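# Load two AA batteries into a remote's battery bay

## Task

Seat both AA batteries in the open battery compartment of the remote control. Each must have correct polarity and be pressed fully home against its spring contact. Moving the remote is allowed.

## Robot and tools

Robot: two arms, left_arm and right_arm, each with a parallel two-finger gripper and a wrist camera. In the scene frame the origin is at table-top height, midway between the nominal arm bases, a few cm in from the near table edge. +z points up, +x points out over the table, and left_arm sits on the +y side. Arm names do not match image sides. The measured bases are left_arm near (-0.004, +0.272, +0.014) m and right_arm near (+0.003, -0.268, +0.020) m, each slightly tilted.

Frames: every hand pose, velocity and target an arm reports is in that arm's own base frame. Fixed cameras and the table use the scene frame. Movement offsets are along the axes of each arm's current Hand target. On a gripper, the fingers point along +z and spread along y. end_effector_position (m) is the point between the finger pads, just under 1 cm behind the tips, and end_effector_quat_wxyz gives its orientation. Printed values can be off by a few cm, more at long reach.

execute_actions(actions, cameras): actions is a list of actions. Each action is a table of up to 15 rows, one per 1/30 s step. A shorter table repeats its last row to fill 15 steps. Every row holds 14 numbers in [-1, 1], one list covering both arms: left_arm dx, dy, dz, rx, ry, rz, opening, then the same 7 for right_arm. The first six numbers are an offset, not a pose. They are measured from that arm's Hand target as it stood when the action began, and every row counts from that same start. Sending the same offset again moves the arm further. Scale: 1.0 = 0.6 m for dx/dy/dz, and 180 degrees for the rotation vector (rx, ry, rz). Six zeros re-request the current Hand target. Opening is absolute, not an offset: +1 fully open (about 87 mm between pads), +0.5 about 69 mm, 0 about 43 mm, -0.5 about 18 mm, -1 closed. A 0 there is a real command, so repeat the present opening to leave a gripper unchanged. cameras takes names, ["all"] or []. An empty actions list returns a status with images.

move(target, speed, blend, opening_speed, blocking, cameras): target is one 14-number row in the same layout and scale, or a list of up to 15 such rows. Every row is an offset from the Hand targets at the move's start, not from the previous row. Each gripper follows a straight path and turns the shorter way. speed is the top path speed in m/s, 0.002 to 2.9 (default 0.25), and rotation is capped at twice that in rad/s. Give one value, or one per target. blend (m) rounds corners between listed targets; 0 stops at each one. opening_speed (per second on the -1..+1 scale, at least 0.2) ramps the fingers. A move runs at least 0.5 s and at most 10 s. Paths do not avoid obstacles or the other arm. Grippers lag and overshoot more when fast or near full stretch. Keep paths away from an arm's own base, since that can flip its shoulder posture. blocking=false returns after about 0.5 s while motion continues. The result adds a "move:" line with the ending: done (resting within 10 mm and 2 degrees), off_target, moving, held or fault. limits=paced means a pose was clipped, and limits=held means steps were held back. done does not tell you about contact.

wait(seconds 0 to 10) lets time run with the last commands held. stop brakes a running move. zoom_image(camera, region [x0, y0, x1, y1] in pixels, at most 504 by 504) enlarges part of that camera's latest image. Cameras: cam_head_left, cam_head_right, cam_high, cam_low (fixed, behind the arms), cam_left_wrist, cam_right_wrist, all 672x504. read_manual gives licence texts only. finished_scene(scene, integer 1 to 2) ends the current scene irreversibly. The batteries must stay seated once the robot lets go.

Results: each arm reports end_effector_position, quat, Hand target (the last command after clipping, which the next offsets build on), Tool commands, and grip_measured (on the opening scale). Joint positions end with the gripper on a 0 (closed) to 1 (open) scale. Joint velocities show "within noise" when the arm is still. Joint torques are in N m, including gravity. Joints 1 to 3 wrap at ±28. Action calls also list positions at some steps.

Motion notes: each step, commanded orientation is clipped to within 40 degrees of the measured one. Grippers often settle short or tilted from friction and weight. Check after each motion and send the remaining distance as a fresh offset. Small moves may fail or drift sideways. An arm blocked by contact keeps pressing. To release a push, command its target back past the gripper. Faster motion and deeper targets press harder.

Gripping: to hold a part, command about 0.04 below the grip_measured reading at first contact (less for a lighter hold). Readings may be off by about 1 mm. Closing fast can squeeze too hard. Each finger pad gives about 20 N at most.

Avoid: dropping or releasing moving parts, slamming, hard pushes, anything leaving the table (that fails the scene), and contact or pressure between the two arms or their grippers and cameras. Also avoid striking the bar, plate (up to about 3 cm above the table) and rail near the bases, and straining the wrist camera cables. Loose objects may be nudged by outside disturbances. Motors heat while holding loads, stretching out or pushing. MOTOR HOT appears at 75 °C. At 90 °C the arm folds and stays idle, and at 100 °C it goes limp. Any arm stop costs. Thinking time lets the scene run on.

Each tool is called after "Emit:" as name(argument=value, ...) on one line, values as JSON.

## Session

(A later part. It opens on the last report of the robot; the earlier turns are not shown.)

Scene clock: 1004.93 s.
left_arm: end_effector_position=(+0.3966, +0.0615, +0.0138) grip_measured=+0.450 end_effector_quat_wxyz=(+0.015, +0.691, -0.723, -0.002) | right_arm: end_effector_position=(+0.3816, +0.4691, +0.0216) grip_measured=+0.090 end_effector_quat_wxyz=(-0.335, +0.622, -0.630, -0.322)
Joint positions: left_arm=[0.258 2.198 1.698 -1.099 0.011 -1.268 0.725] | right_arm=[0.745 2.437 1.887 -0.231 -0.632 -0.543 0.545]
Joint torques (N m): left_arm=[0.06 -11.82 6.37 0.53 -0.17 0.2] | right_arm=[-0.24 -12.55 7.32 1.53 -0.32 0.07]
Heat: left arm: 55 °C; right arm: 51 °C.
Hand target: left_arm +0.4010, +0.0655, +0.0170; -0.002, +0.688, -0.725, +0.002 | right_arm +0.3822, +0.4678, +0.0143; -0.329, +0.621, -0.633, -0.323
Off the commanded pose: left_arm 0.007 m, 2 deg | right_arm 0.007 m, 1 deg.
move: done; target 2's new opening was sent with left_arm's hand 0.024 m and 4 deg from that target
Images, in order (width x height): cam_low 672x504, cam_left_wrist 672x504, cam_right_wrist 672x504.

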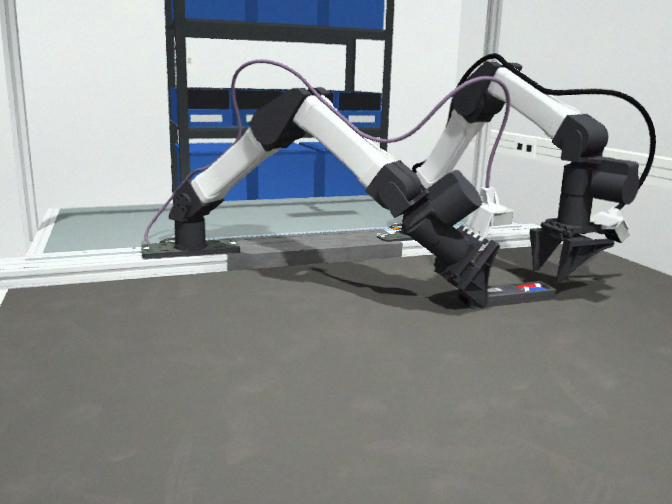

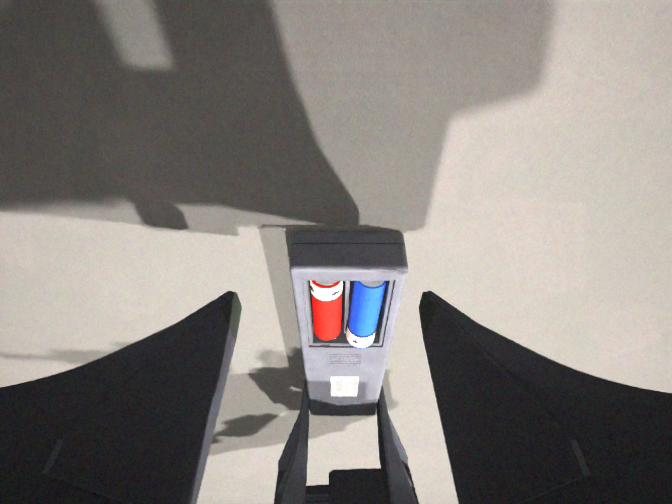

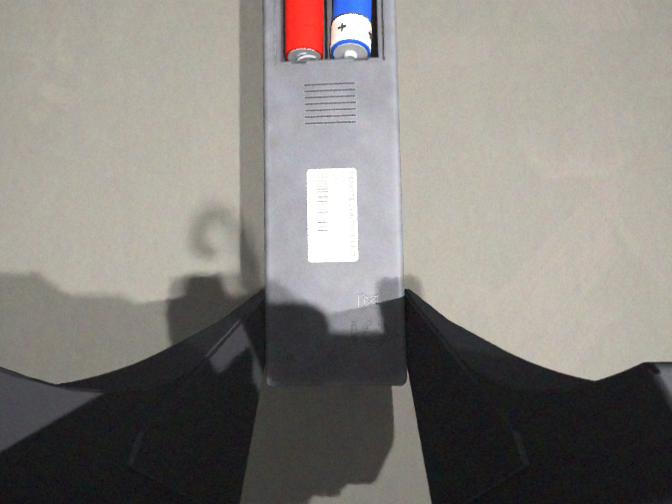

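Emit:
move(target=[[0.006,-0.014,0,0,0,0,0.5,0,0,0,0,0,0,-0.16],[0.006,-0.014,0.053,0,0,0,0.5,0,0,0,0,0,0,-0.16]], speed=0.07, cameras=["cam_left_wrist","cam_low"])

Emit:
zoom_image(camera="cam_low", region=[440, 180, 620, 320])

Scene clock: 1012.63 s.
left_arm: end_effector_position=(+0.4051, +0.0611, -0.0108) grip_measured=+0.500 end_effector_quat_wxyz=(+0.007, +0.689, -0.725, +0.002) | right_arm: end_effector_position=(+0.3816, +0.4691, +0.0216) grip_measured=+0.090 end_effector_quat_wxyz=(-0.335, +0.622, -0.630, -0.322)
Joint positions: left_arm=[0.252 2.242 1.67 -1.009 0.011 -1.268 0.75] | right_arm=[0.745 2.437 1.887 -0.231 -0.632 -0.543 0.545]
Joint torques (N m): left_arm=[-0.69 -10.37 6.46 0.64 -0.18 0.05] | right_arm=[-0.25 -12.56 7.34 1.54 -0.32 0.07]
Heat: left arm: 57 °C; right arm: 51 °C.
Hand target: left_arm +0.4094, +0.0615, -0.0147; -0.002, +0.689, -0.725, +0.002 | right_arm +0.3822, +0.4678, +0.0143; -0.329, +0.621, -0.633, -0.323
Off the commanded pose: left_arm 0.006 m, 1 deg | right_arm 0.007 m, 1 deg.
move: done
Images, in order (width x height): cam_low 672x504, cam_left_wrist 672x504.

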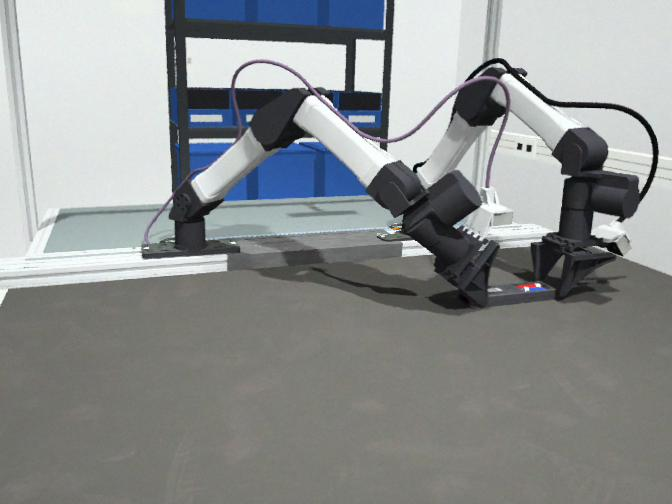

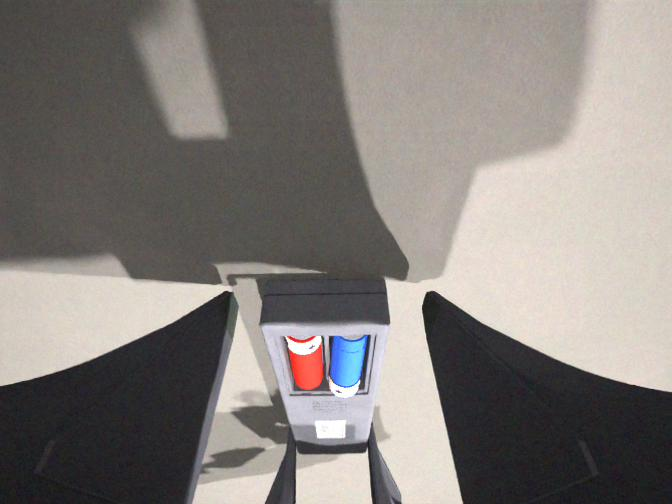

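Scaled by 2.800 from the camera's 672x504 image, which has a finer 960x720 frame.

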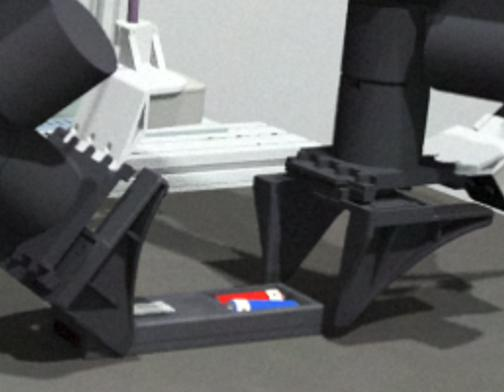

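Emit:
move(target=[[0.02,0.004,0,0,0,0,0.5,0,0,0,0,0,0,-0.16],[0.02,0.004,0,0,0,0,0.0,0,0,0,0,0,0,-0.16]], speed=0.05, opening_speed=0.4, cameras=["cam_left_wrist","cam_low","cam_right_wrist"])

Emit:
zoom_image(camera="cam_low", region=[440, 180, 620, 320])

Scene clock: 1019.93 s.
left_arm: end_effector_position=(+0.4018, +0.0486, -0.0186) grip_measured=+0.060 end_effector_quat_wxyz=(+0.013, +0.687, -0.727, -0.001) | right_arm: end_effector_position=(+0.3816, +0.4691, +0.0216) grip_measured=+0.090 end_effector_quat_wxyz=(-0.335, +0.622, -0.630, -0.322)
Joint positions: left_arm=[0.224 2.242 1.636 -0.988 0.011 -1.289 0.53] | right_arm=[0.745 2.437 1.887 -0.231 -0.632 -0.543 0.545]
Joint torques (N m): left_arm=[-0.4 -12.12 6.09 0.54 -0.18 0.01] | right_arm=[-0.24 -12.56 7.32 1.54 -0.32 0.07]
Heat: left arm: 57 °C; right arm: 51 °C.
Hand target: left_arm +0.4063, +0.0496, -0.0147; -0.002, +0.688, -0.725, +0.002 | right_arm +0.3822, +0.4678, +0.0143; -0.329, +0.621, -0.633, -0.323
Off the commanded pose: left_arm 0.006 m, 2 deg | right_arm 0.007 m, 1 deg.
move: done
Images, in order (width x height): cam_low 672x504, cam_left_wrist 672x504, cam_right_wrist 672x504.

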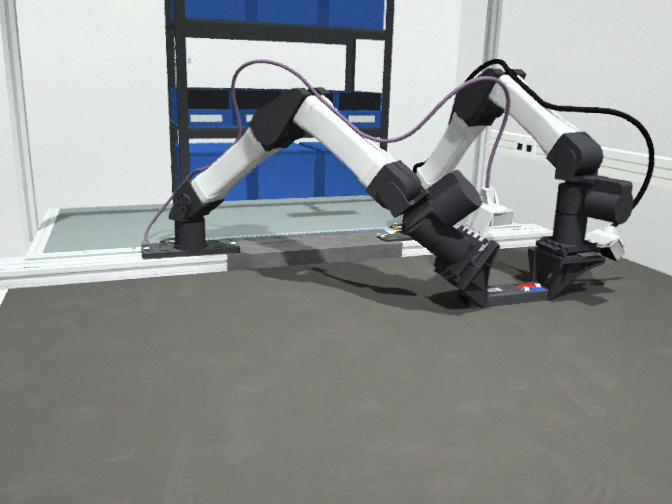

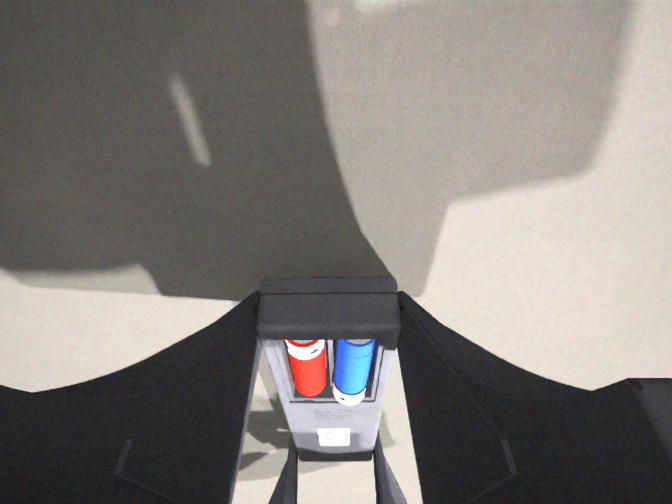

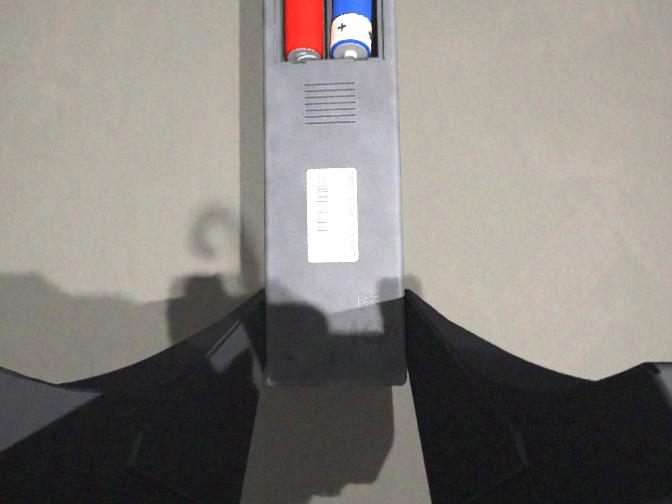

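Scaled by 2.800 from the camera's 672x504 image, which has a finer 960x720 frame.

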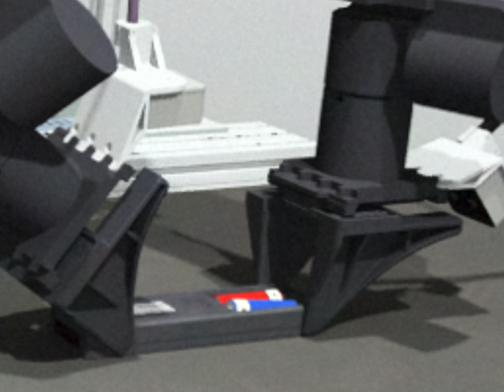

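Emit:
move(target=[[0,0,0,0,0,0,-0.05,0,0,0,0,0,0,0.45],[0,0,0,0,0,0,-0.05,0,0,-0.11,0,0,0,0.45],[0,0,0,0,0,0,-0.05,-0.1,-0.009,-0.06,0,0,0,-0.85],[0,0,0,0,0,0,-0.05,-0.107,-0.009,0.02,0,0,0,-0.85]], speed=0.12, opening_speed=0.8, cameras=["cam_left_wrist","cam_low","cam_right_wrist"])

Emit:
zoom_image(camera="cam_low", region=[440, 180, 620, 320])

Scene clock: 1043.97 s.
left_arm: end_effector_position=(+0.4018, +0.0486, -0.0186) grip_measured=+0.060 end_effector_quat_wxyz=(+0.012, +0.687, -0.727, -0.001) | right_arm: end_effector_position=(+0.3867, +0.5108, +0.0621) grip_measured=-0.850 end_effector_quat_wxyz=(-0.329, +0.624, -0.631, -0.323)
Joint positions: left_arm=[0.224 2.242 1.636 -0.988 0.011 -1.289 0.53] | right_arm=[0.794 2.58 2.317 -0.508 -0.6 -0.505 0.075]
Joint torques (N m): left_arm=[-0.46 -11.97 6.17 0.51 -0.19 0] | right_arm=[0.24 -13.19 9.96 1.55 -0.24 0.16]
Heat: left arm: 60 °C; right arm: 53 °C.
Hand target: left_arm +0.4064, +0.0496, -0.0147; -0.002, +0.688, -0.725, +0.002 | right_arm +0.3884, +0.5144, +0.0601; -0.329, +0.621, -0.633, -0.324
Off the commanded pose: left_arm 0.006 m, 2 deg | right_arm 0.004 m, 0 deg.
move: done
Images, in order (width x height): cam_low 672x504, cam_left_wrist 672x504, cam_right_wrist 672x504.

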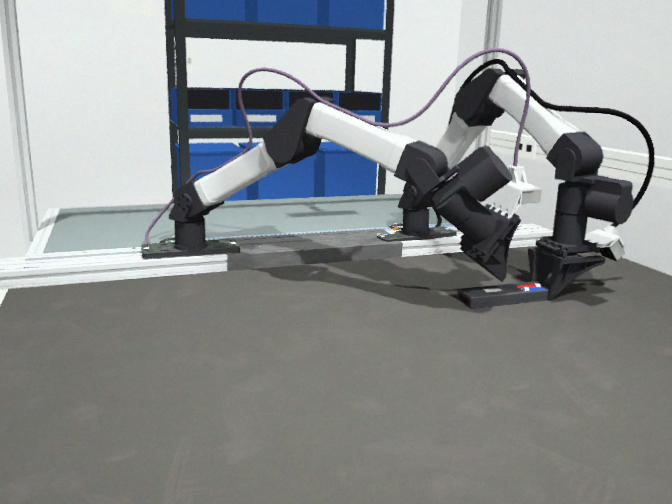

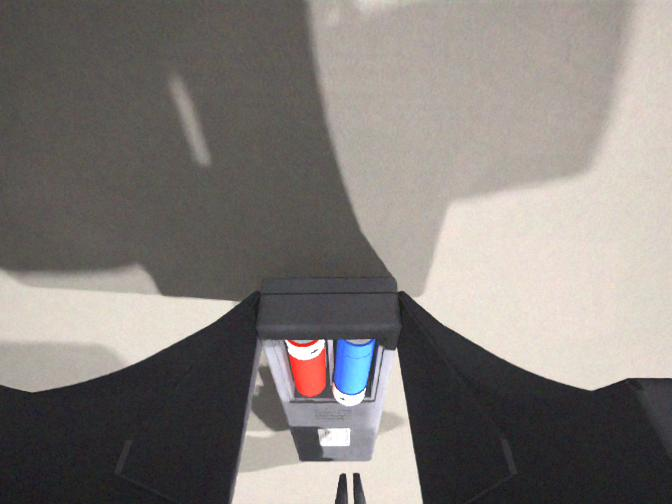

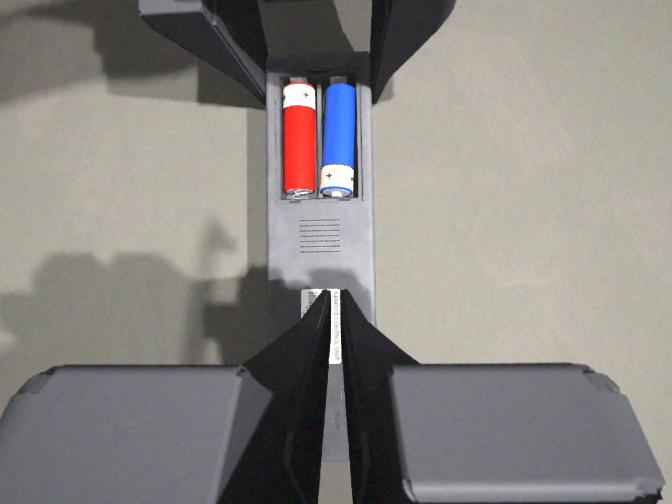

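Scaled by 2.800 from the camera's 672x504 image, which has a finer 960x720 frame.

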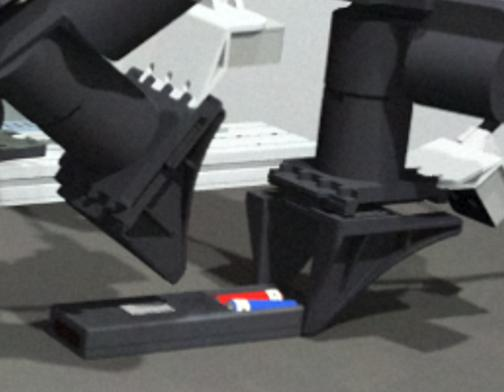

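Emit:
move(target=[0,0,0,0,0,0,-0.05,-0.01,-0.001,0.045,0,0,0,-0.85], speed=0.06, cameras=["cam_left_wrist","cam_low","cam_right_wrist"])

Emit:
zoom_image(camera="cam_low", region=[480, 240, 570, 320])

Emit:
zoom_image(camera="cam_left_wrist", region=[250, 320, 420, 480])

Emit:
zoom_image(camera="cam_right_wrist", region=[240, 140, 420, 340])

Scene clock: 1055.97 s.
left_arm: end_effector_position=(+0.4018, +0.0486, -0.0186) grip_measured=+0.060 end_effector_quat_wxyz=(+0.012, +0.687, -0.727, -0.001) | right_arm: end_effector_position=(+0.3903, +0.5357, +0.0525) grip_measured=-0.850 end_effector_quat_wxyz=(-0.331, +0.622, -0.632, -0.322)
Joint positions: left_arm=[0.224 2.242 1.636 -0.988 0.011 -1.289 0.53] | right_arm=[0.82 2.744 2.591 -0.602 -0.578 -0.479 0.075]
Joint torques (N m): left_arm=[-0.36 -12.1 6 0.52 -0.19 0.01] | right_arm=[0.55 -13.68 10.04 1.58 -0.22 0.15]
Heat: left arm: 61 °C; right arm: 55 °C.
Hand target: left_arm +0.4064, +0.0496, -0.0147; -0.002, +0.688, -0.725, +0.002 | right_arm +0.3895, +0.5399, +0.0494; -0.329, +0.621, -0.633, -0.323
Off the commanded pose: left_arm 0.006 m, 2 deg | right_arm 0.005 m, 0 deg.
move: done
Images, in order (width x height): cam_low 672x504, cam_left_wrist 672x504, cam_right_wrist 672x504.

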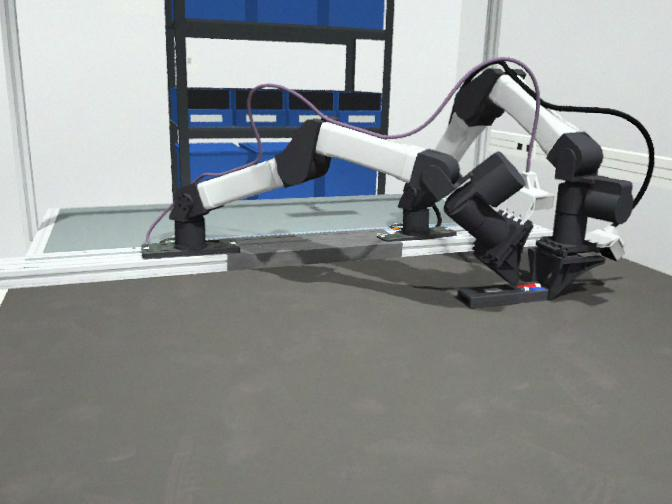

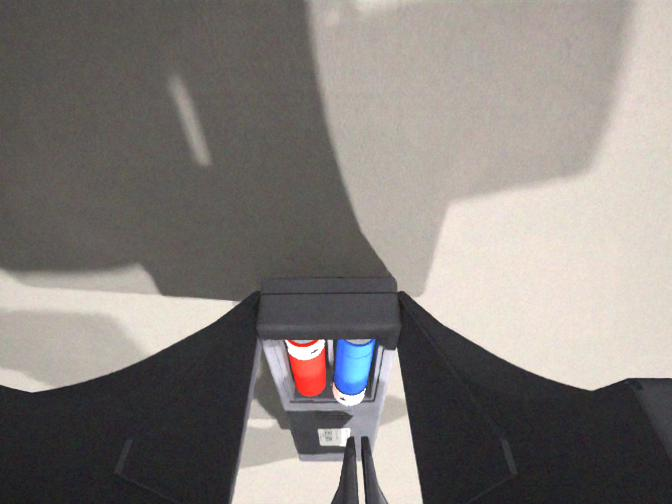

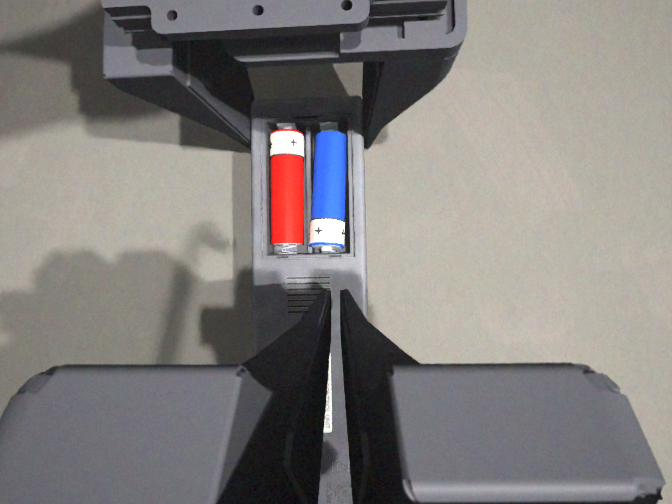

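Scaled by 5.600 from the camera's 672x504 image, which has a finer 960x720 frame.

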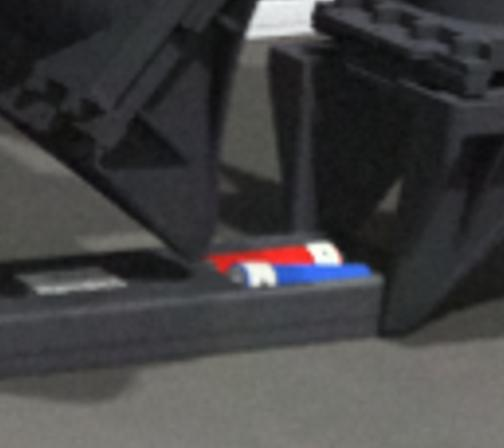

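Scaled by 2.965 from the camera's 672x504 image, which has a finer 960x720 frame.

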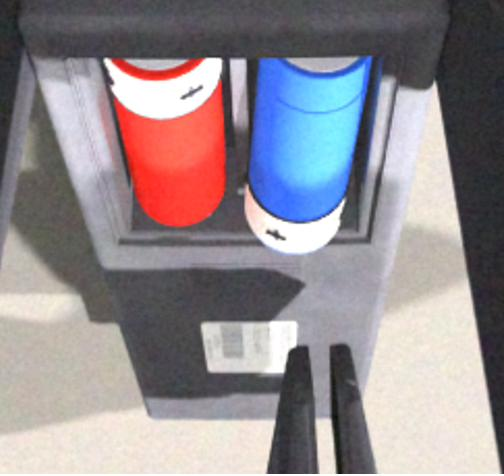

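Scaled by 2.520 from the camera's 672x504 image, which has a finer 960x720 frame.

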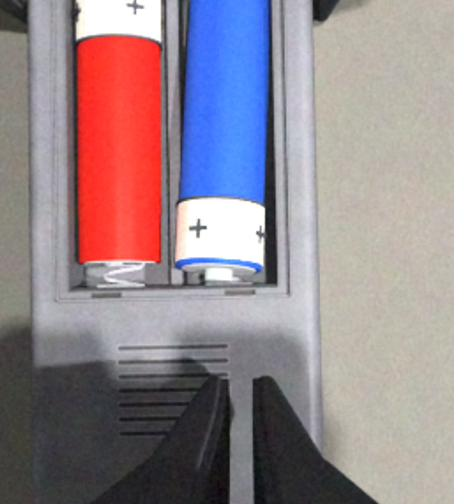

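Emit:
move(target=[[0,0,0,0,0,0,0.2,0,0,0,0,0,0,-0.85],[0,0,-0.004,0,0.11,0,0.2,0,0,0,0,0,0,-0.85],[0,0,-0.004,0,0.11,0,-0.05,0,0,0,0,0,0,-0.85]], speed=0.12, opening_speed=0.8, cameras=["cam_left_wrist","cam_low","cam_right_wrist"])

Emit:
zoom_image(camera="cam_low", region=[440, 140, 640, 320])

Emit:
zoom_image(camera="cam_right_wrist", region=[240, 140, 420, 340])

Scene clock: 1071.90 s.
left_arm: end_effector_position=(+0.3994, +0.0448, -0.0168) grip_measured=+0.062 end_effector_quat_wxyz=(+0.129, +0.679, -0.714, +0.112) | right_arm: end_effector_position=(+0.3902, +0.5355, +0.0524) grip_measured=-0.850 end_effector_quat_wxyz=(-0.330, +0.622, -0.632, -0.322)
Joint positions: left_arm=[0.338 2.359 1.746 -1.106 0.311 -1.159 0.531] | right_arm=[0.82 2.744 2.591 -0.603 -0.578 -0.479 0.075]
Joint torques (N m): left_arm=[0.61 -10.48 9.92 0 0.14 0.16] | right_arm=[0.54 -13.61 10.18 1.58 -0.23 0.15]
Heat: left arm: 62 °C; right arm: 56 °C.
Hand target: left_arm +0.4063, +0.0496, -0.0123; +0.123, +0.678, -0.715, +0.120 | right_arm +0.3895, +0.5399, +0.0494; -0.329, +0.621, -0.633, -0.323
Off the commanded pose: left_arm 0.010 m, 1 deg | right_arm 0.005 m, 0 deg.
move: done
Images, in order (width x height): cam_low 672x504, cam_left_wrist 672x504, cam_right_wrist 672x504.

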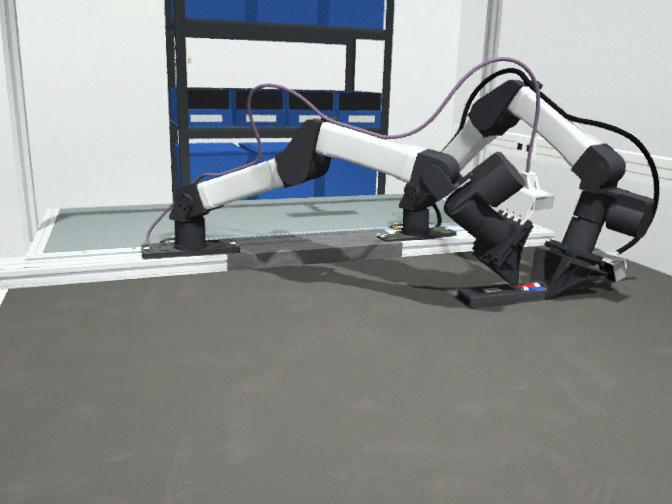

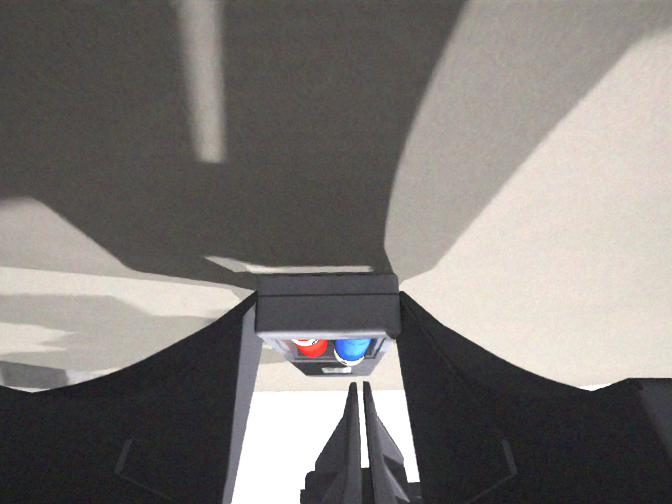

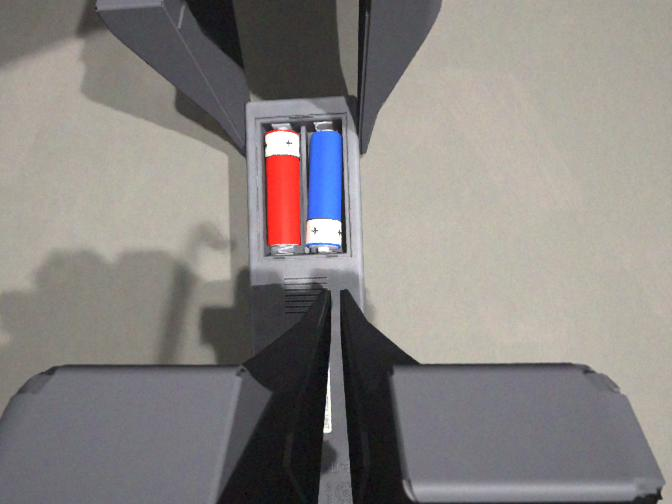

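Scaled by 2.520 from the camera's 672x504 image, which has a finer 960x720 frame.

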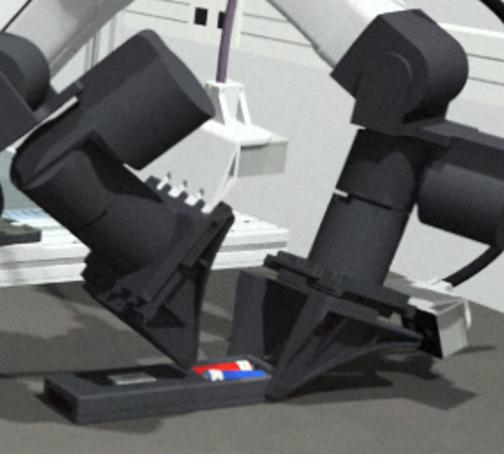

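Scaled by 2.520 from the camera's 672x504 image, which has a finer 960x720 frame.

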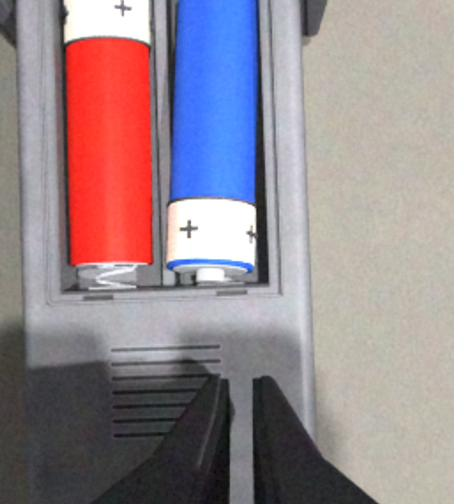

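Emit:
move(target=[0,0,0,0,0,0,-0.05,-0.006,0.0075,0.015,0,0,0,-0.85], speed=0.04, cameras=["cam_low","cam_right_wrist"])

Emit:
zoom_image(camera="cam_low", region=[480, 240, 570, 320])

Emit:
zoom_image(camera="cam_right_wrist", region=[240, 140, 420, 340])

Scene clock: 1077.70 s.
left_arm: end_effector_position=(+0.3994, +0.0448, -0.0168) grip_measured=+0.062 end_effector_quat_wxyz=(+0.129, +0.679, -0.714, +0.112) | right_arm: end_effector_position=(+0.3862, +0.5456, +0.0510) grip_measured=-0.850 end_effector_quat_wxyz=(-0.332, +0.622, -0.631, -0.323)
Joint positions: left_arm=[0.338 2.359 1.746 -1.106 0.311 -1.159 0.531] | right_arm=[0.837 2.792 2.678 -0.63 -0.567 -0.466 0.075]
Joint torques (N m): left_arm=[0.66 -10.58 10.07 0.02 0.11 0.15] | right_arm=[0.54 -13.78 10.03 1.59 -0.2 0.16]
Heat: left arm: 61 °C; right arm: 56 °C.
Hand target: left_arm +0.4063, +0.0496, -0.0123; +0.123, +0.678, -0.715, +0.120 | right_arm +0.3853, +0.5495, +0.0471; -0.329, +0.621, -0.633, -0.323
Off the commanded pose: left_arm 0.010 m, 1 deg | right_arm 0.006 m, 0 deg.
move: done
Images, in order (width x height): cam_low 672x504, cam_right_wrist 672x504.

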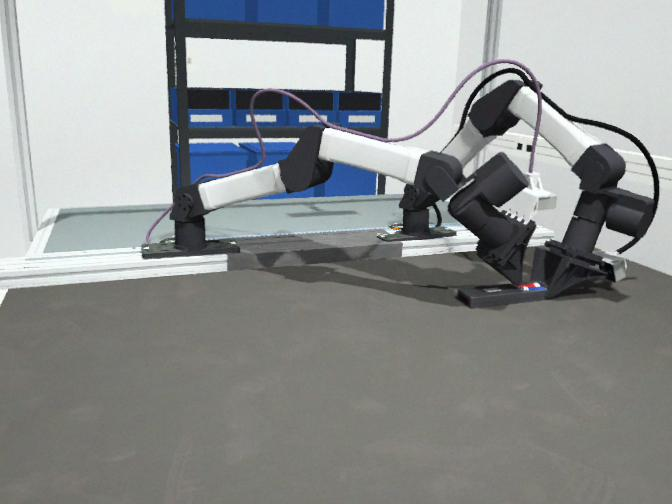

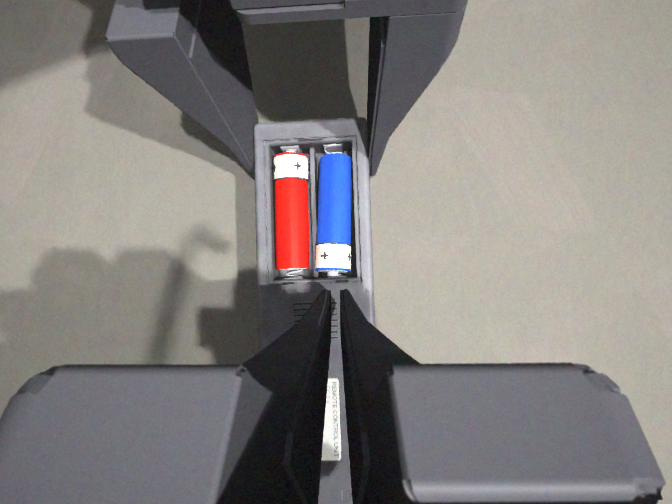

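Scaled by 5.600 from the camera's 672x504 image, which has a finer 960x720 frame.

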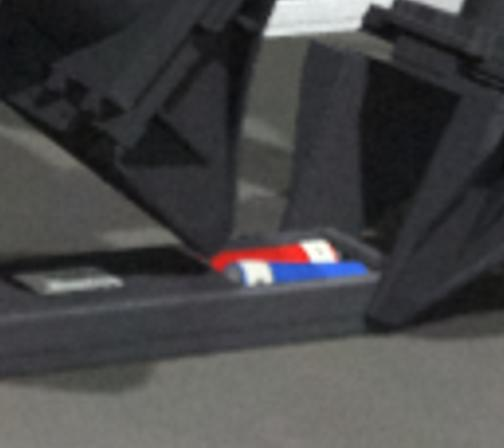

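Scaled by 2.520 from the camera's 672x504 image, which has a finer 960x720 frame.

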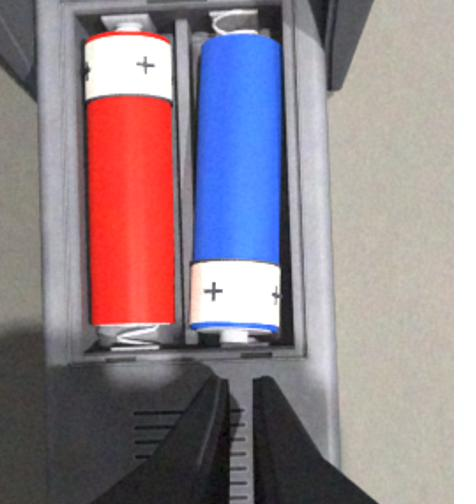

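Emit:
move(target=[0,0,0,0,0,0,-0.05,0,0.0005,0.013,0,0,0,-0.85], speed=0.03, cameras=["cam_low","cam_right_wrist"])

Emit:
zoom_image(camera="cam_low", region=[480, 240, 570, 320])

Emit:
zoom_image(camera="cam_right_wrist", region=[240, 140, 420, 340])

Scene clock: 1084.03 s.
left_arm: end_effector_position=(+0.3994, +0.0448, -0.0168) grip_measured=+0.062 end_effector_quat_wxyz=(+0.129, +0.679, -0.714, +0.112) | right_arm: end_effector_position=(+0.3872, +0.5517, +0.0469) grip_measured=-0.850 end_effector_quat_wxyz=(-0.335, +0.621, -0.631, -0.323)
Joint positions: left_arm=[0.338 2.359 1.746 -1.106 0.311 -1.159 0.531] | right_arm=[0.843 2.859 2.792 -0.667 -0.56 -0.457 0.075]
Joint torques (N m): left_arm=[0.66 -10.59 10 0.01 0.13 0.18] | right_arm=[0.68 -13.89 9.99 1.6 -0.2 0.16]
Heat: left arm: 61 °C; right arm: 57 °C.
Hand target: left_arm +0.4063, +0.0496, -0.0123; +0.123, +0.678, -0.715, +0.120 | right_arm +0.3850, +0.5559, +0.0426; -0.329, +0.621, -0.633, -0.323
Off the commanded pose: left_arm 0.010 m, 1 deg | right_arm 0.006 m, 1 deg.
move: done
Images, in order (width x height): cam_low 672x504, cam_right_wrist 672x504.

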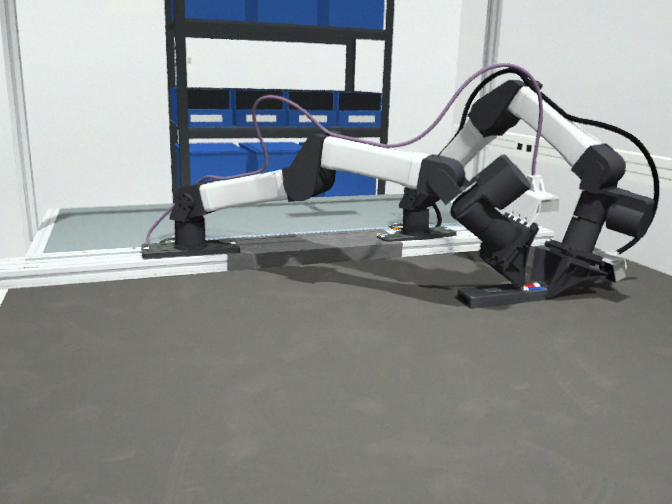

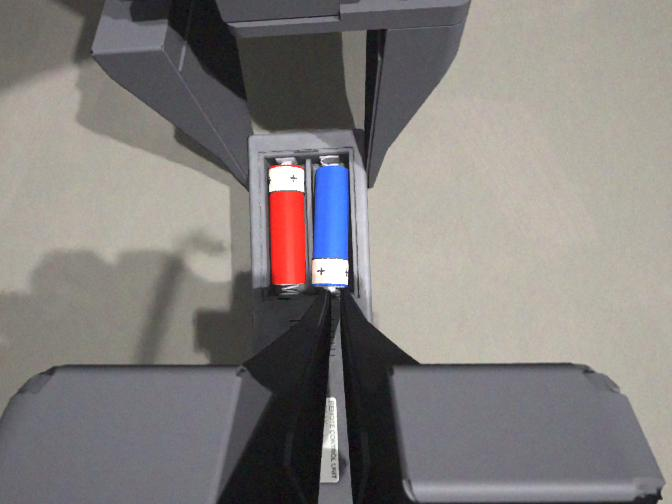

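Scaled by 5.600 from the camera's 672x504 image, which has a finer 960x720 frame.

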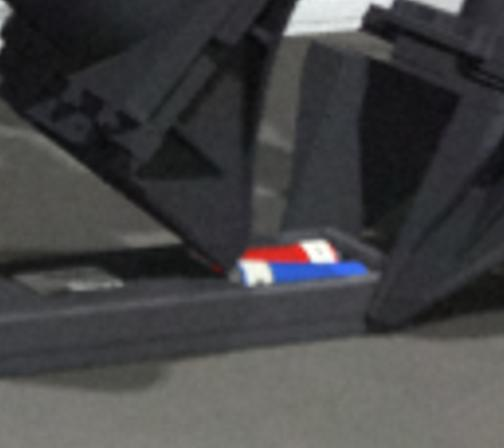

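Scaled by 2.520 from the camera's 672x504 image, which has a finer 960x720 frame.

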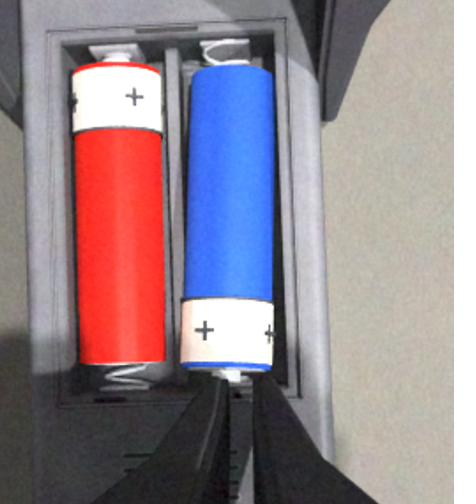

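Emit:
move(target=[[0,0,0,0,0,0,-0.05,0,0.003,0.02,0,0,0,-0.85],[0,0,0,0,0,0,-0.05,0.012,0.003,0.05,0,0,0,-0.85]], speed=0.03, cameras=["cam_low","cam_right_wrist"])

Emit:
zoom_image(camera="cam_low", region=[480, 240, 570, 320])

Emit:
zoom_image(camera="cam_right_wrist", region=[240, 140, 420, 340])

Scene clock: 1089.43 s.
left_arm: end_effector_position=(+0.3997, +0.0514, -0.0169) grip_measured=+0.062 end_effector_quat_wxyz=(+0.123, +0.683, -0.712, +0.108) | right_arm: end_effector_position=(+0.3873, +0.5645, +0.0423) grip_measured=-0.850 end_effector_quat_wxyz=(-0.347, +0.612, -0.630, -0.328)
Joint positions: left_arm=[0.348 2.359 1.751 -1.106 0.298 -1.159 0.531] | right_arm=[0.857 2.911 2.854 -0.633 -0.549 -0.42 0.075]
Joint torques (N m): left_arm=[0.05 -10.44 9.44 -0.01 0.22 0.17] | right_arm=[1.72 -11.48 8.32 2.11 -0.04 0.11]
Heat: left arm: 60 °C; right arm: 57 °C.
Hand target: left_arm +0.4062, +0.0497, -0.0124; +0.123, +0.678, -0.715, +0.120 | right_arm +0.3836, +0.5762, +0.0196; -0.329, +0.621, -0.633, -0.323
Off the commanded pose: left_arm 0.008 m, 2 deg | right_arm 0.026 m, 2 deg.
elbow stopped short (right arm): the move would have taken joint 3 (elbow) straighter than the controller allows.
move: off_target (right_arm)
Images, in order (width x height): cam_low 672x504, cam_right_wrist 672x504.

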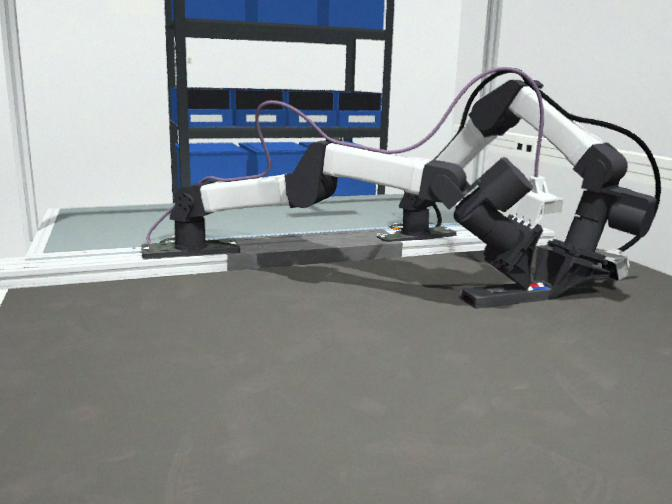

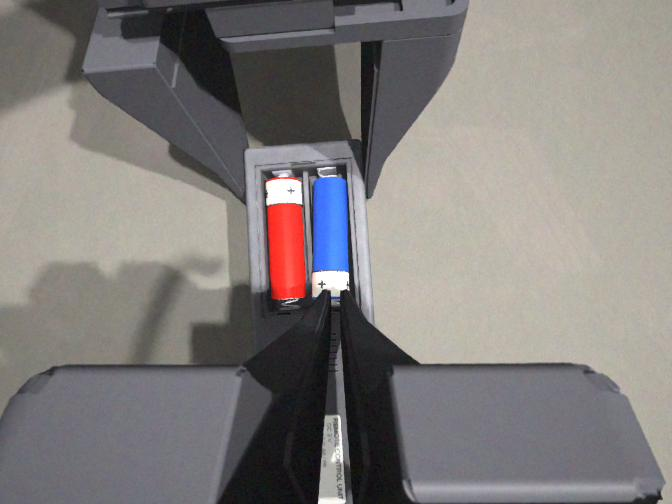

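Scaled by 5.600 from the camera's 672x504 image, which has a finer 960x720 frame.

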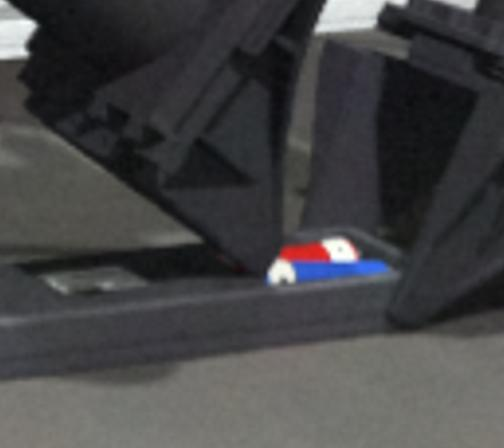

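Scaled by 2.520 from the camera's 672x504 image, which has a finer 960x720 frame.

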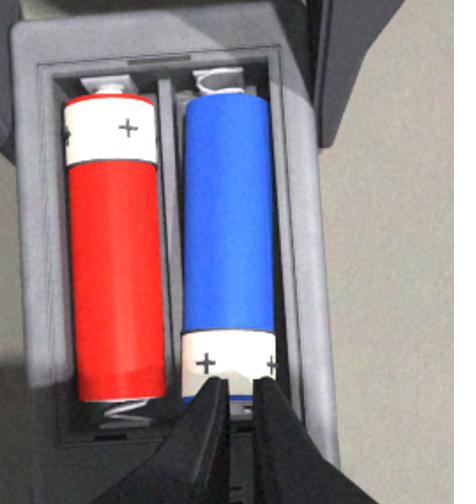

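Emit:
move(target=[[0,0,0,0,0,0,-0.05,-0.04,0.003,-0.03,0,0,0,-0.85],[0,0,0,0,0,0,-0.05,-0.04,0.003,-0.14,0,0,0,-0.85],[0.088,0,0.029,0,0,0,-0.05,-0.04,0.003,-0.14,0,0,0,-0.85]], speed=0.08, cameras=["cam_low","cam_right_wrist","cam_left_wrist"])

Emit:
zoom_image(camera="cam_right_wrist", region=[240, 140, 420, 340])

Emit:
zoom_image(camera="cam_low", region=[440, 220, 620, 320])

Scene clock: 1100.73 s.
left_arm: end_effector_position=(+0.3994, -0.0047, -0.0163) grip_measured=+0.062 end_effector_quat_wxyz=(+0.139, +0.677, -0.714, +0.116) | right_arm: end_effector_position=(+0.3793, +0.5118, +0.0431) grip_measured=-0.850 end_effector_quat_wxyz=(-0.290, +0.616, -0.661, -0.314)
Joint positions: left_arm=[0.232 2.314 1.659 -1.046 0.342 -1.263 0.531] | right_arm=[0.81 2.667 2.458 -0.643 -0.564 -0.473 0.075]
Joint torques (N m): left_arm=[-0.61 -13.31 4.71 0.42 0 -0.04] | right_arm=[0.4 -22.22 6.83 1.81 -0.46 -0.03]
Heat: left arm: 60 °C; right arm: 58 °C.
Hand target: left_arm +0.4034, -0.0058, -0.0108; +0.123, +0.678, -0.715, +0.120 | right_arm +0.3809, +0.5212, +0.0874; -0.329, +0.621, -0.634, -0.323
Off the commanded pose: left_arm 0.007 m, 2 deg | right_arm 0.045 m, 6 deg.
elbow stopped short (right arm): the move would have taken joint 3 (elbow) straighter than the controller allows.
move: off_target (right_arm)
Images, in order (width x height): cam_low 672x504, cam_left_wrist 672x504, cam_right_wrist 672x504.

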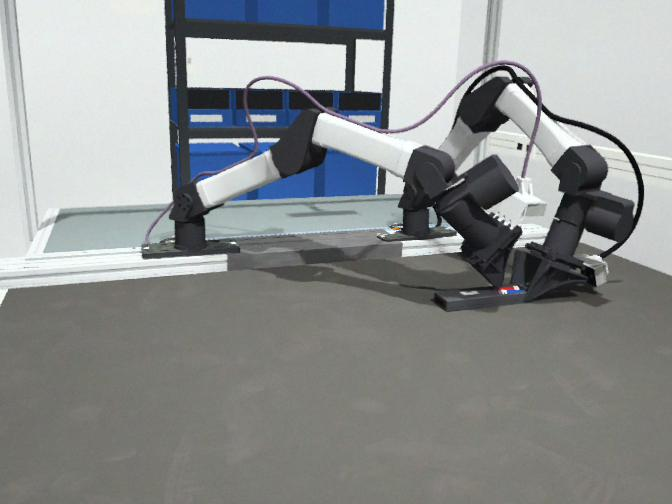

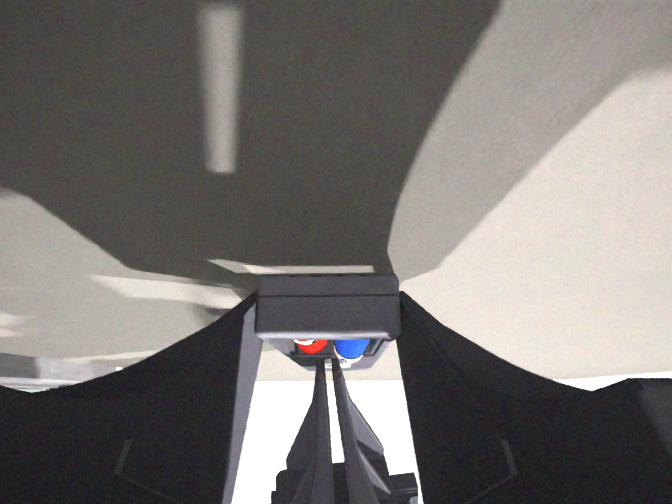

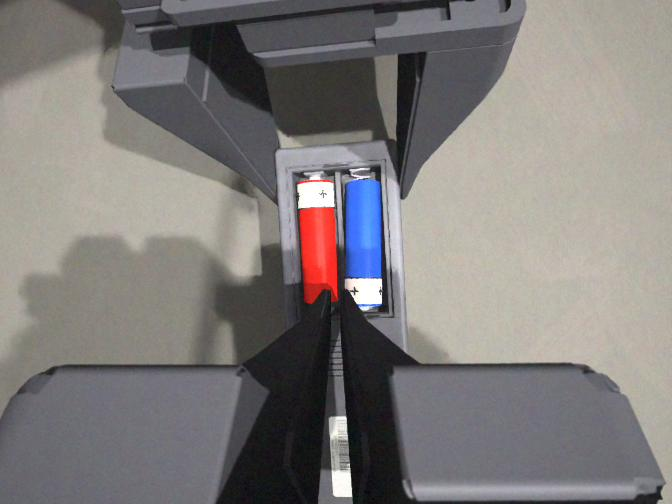

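Scaled by 2.520 from the camera's 672x504 image, which has a finer 960x720 frame.

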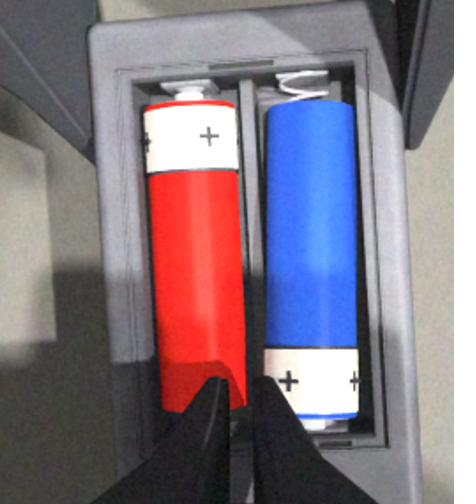

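Scaled by 2.800 from the camera's 672x504 image, which has a finer 960x720 frame.

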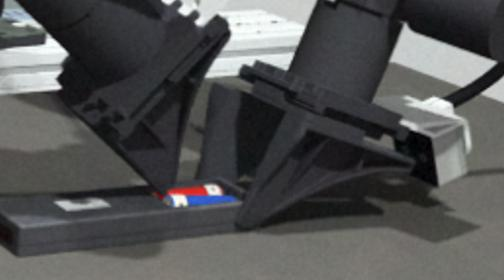

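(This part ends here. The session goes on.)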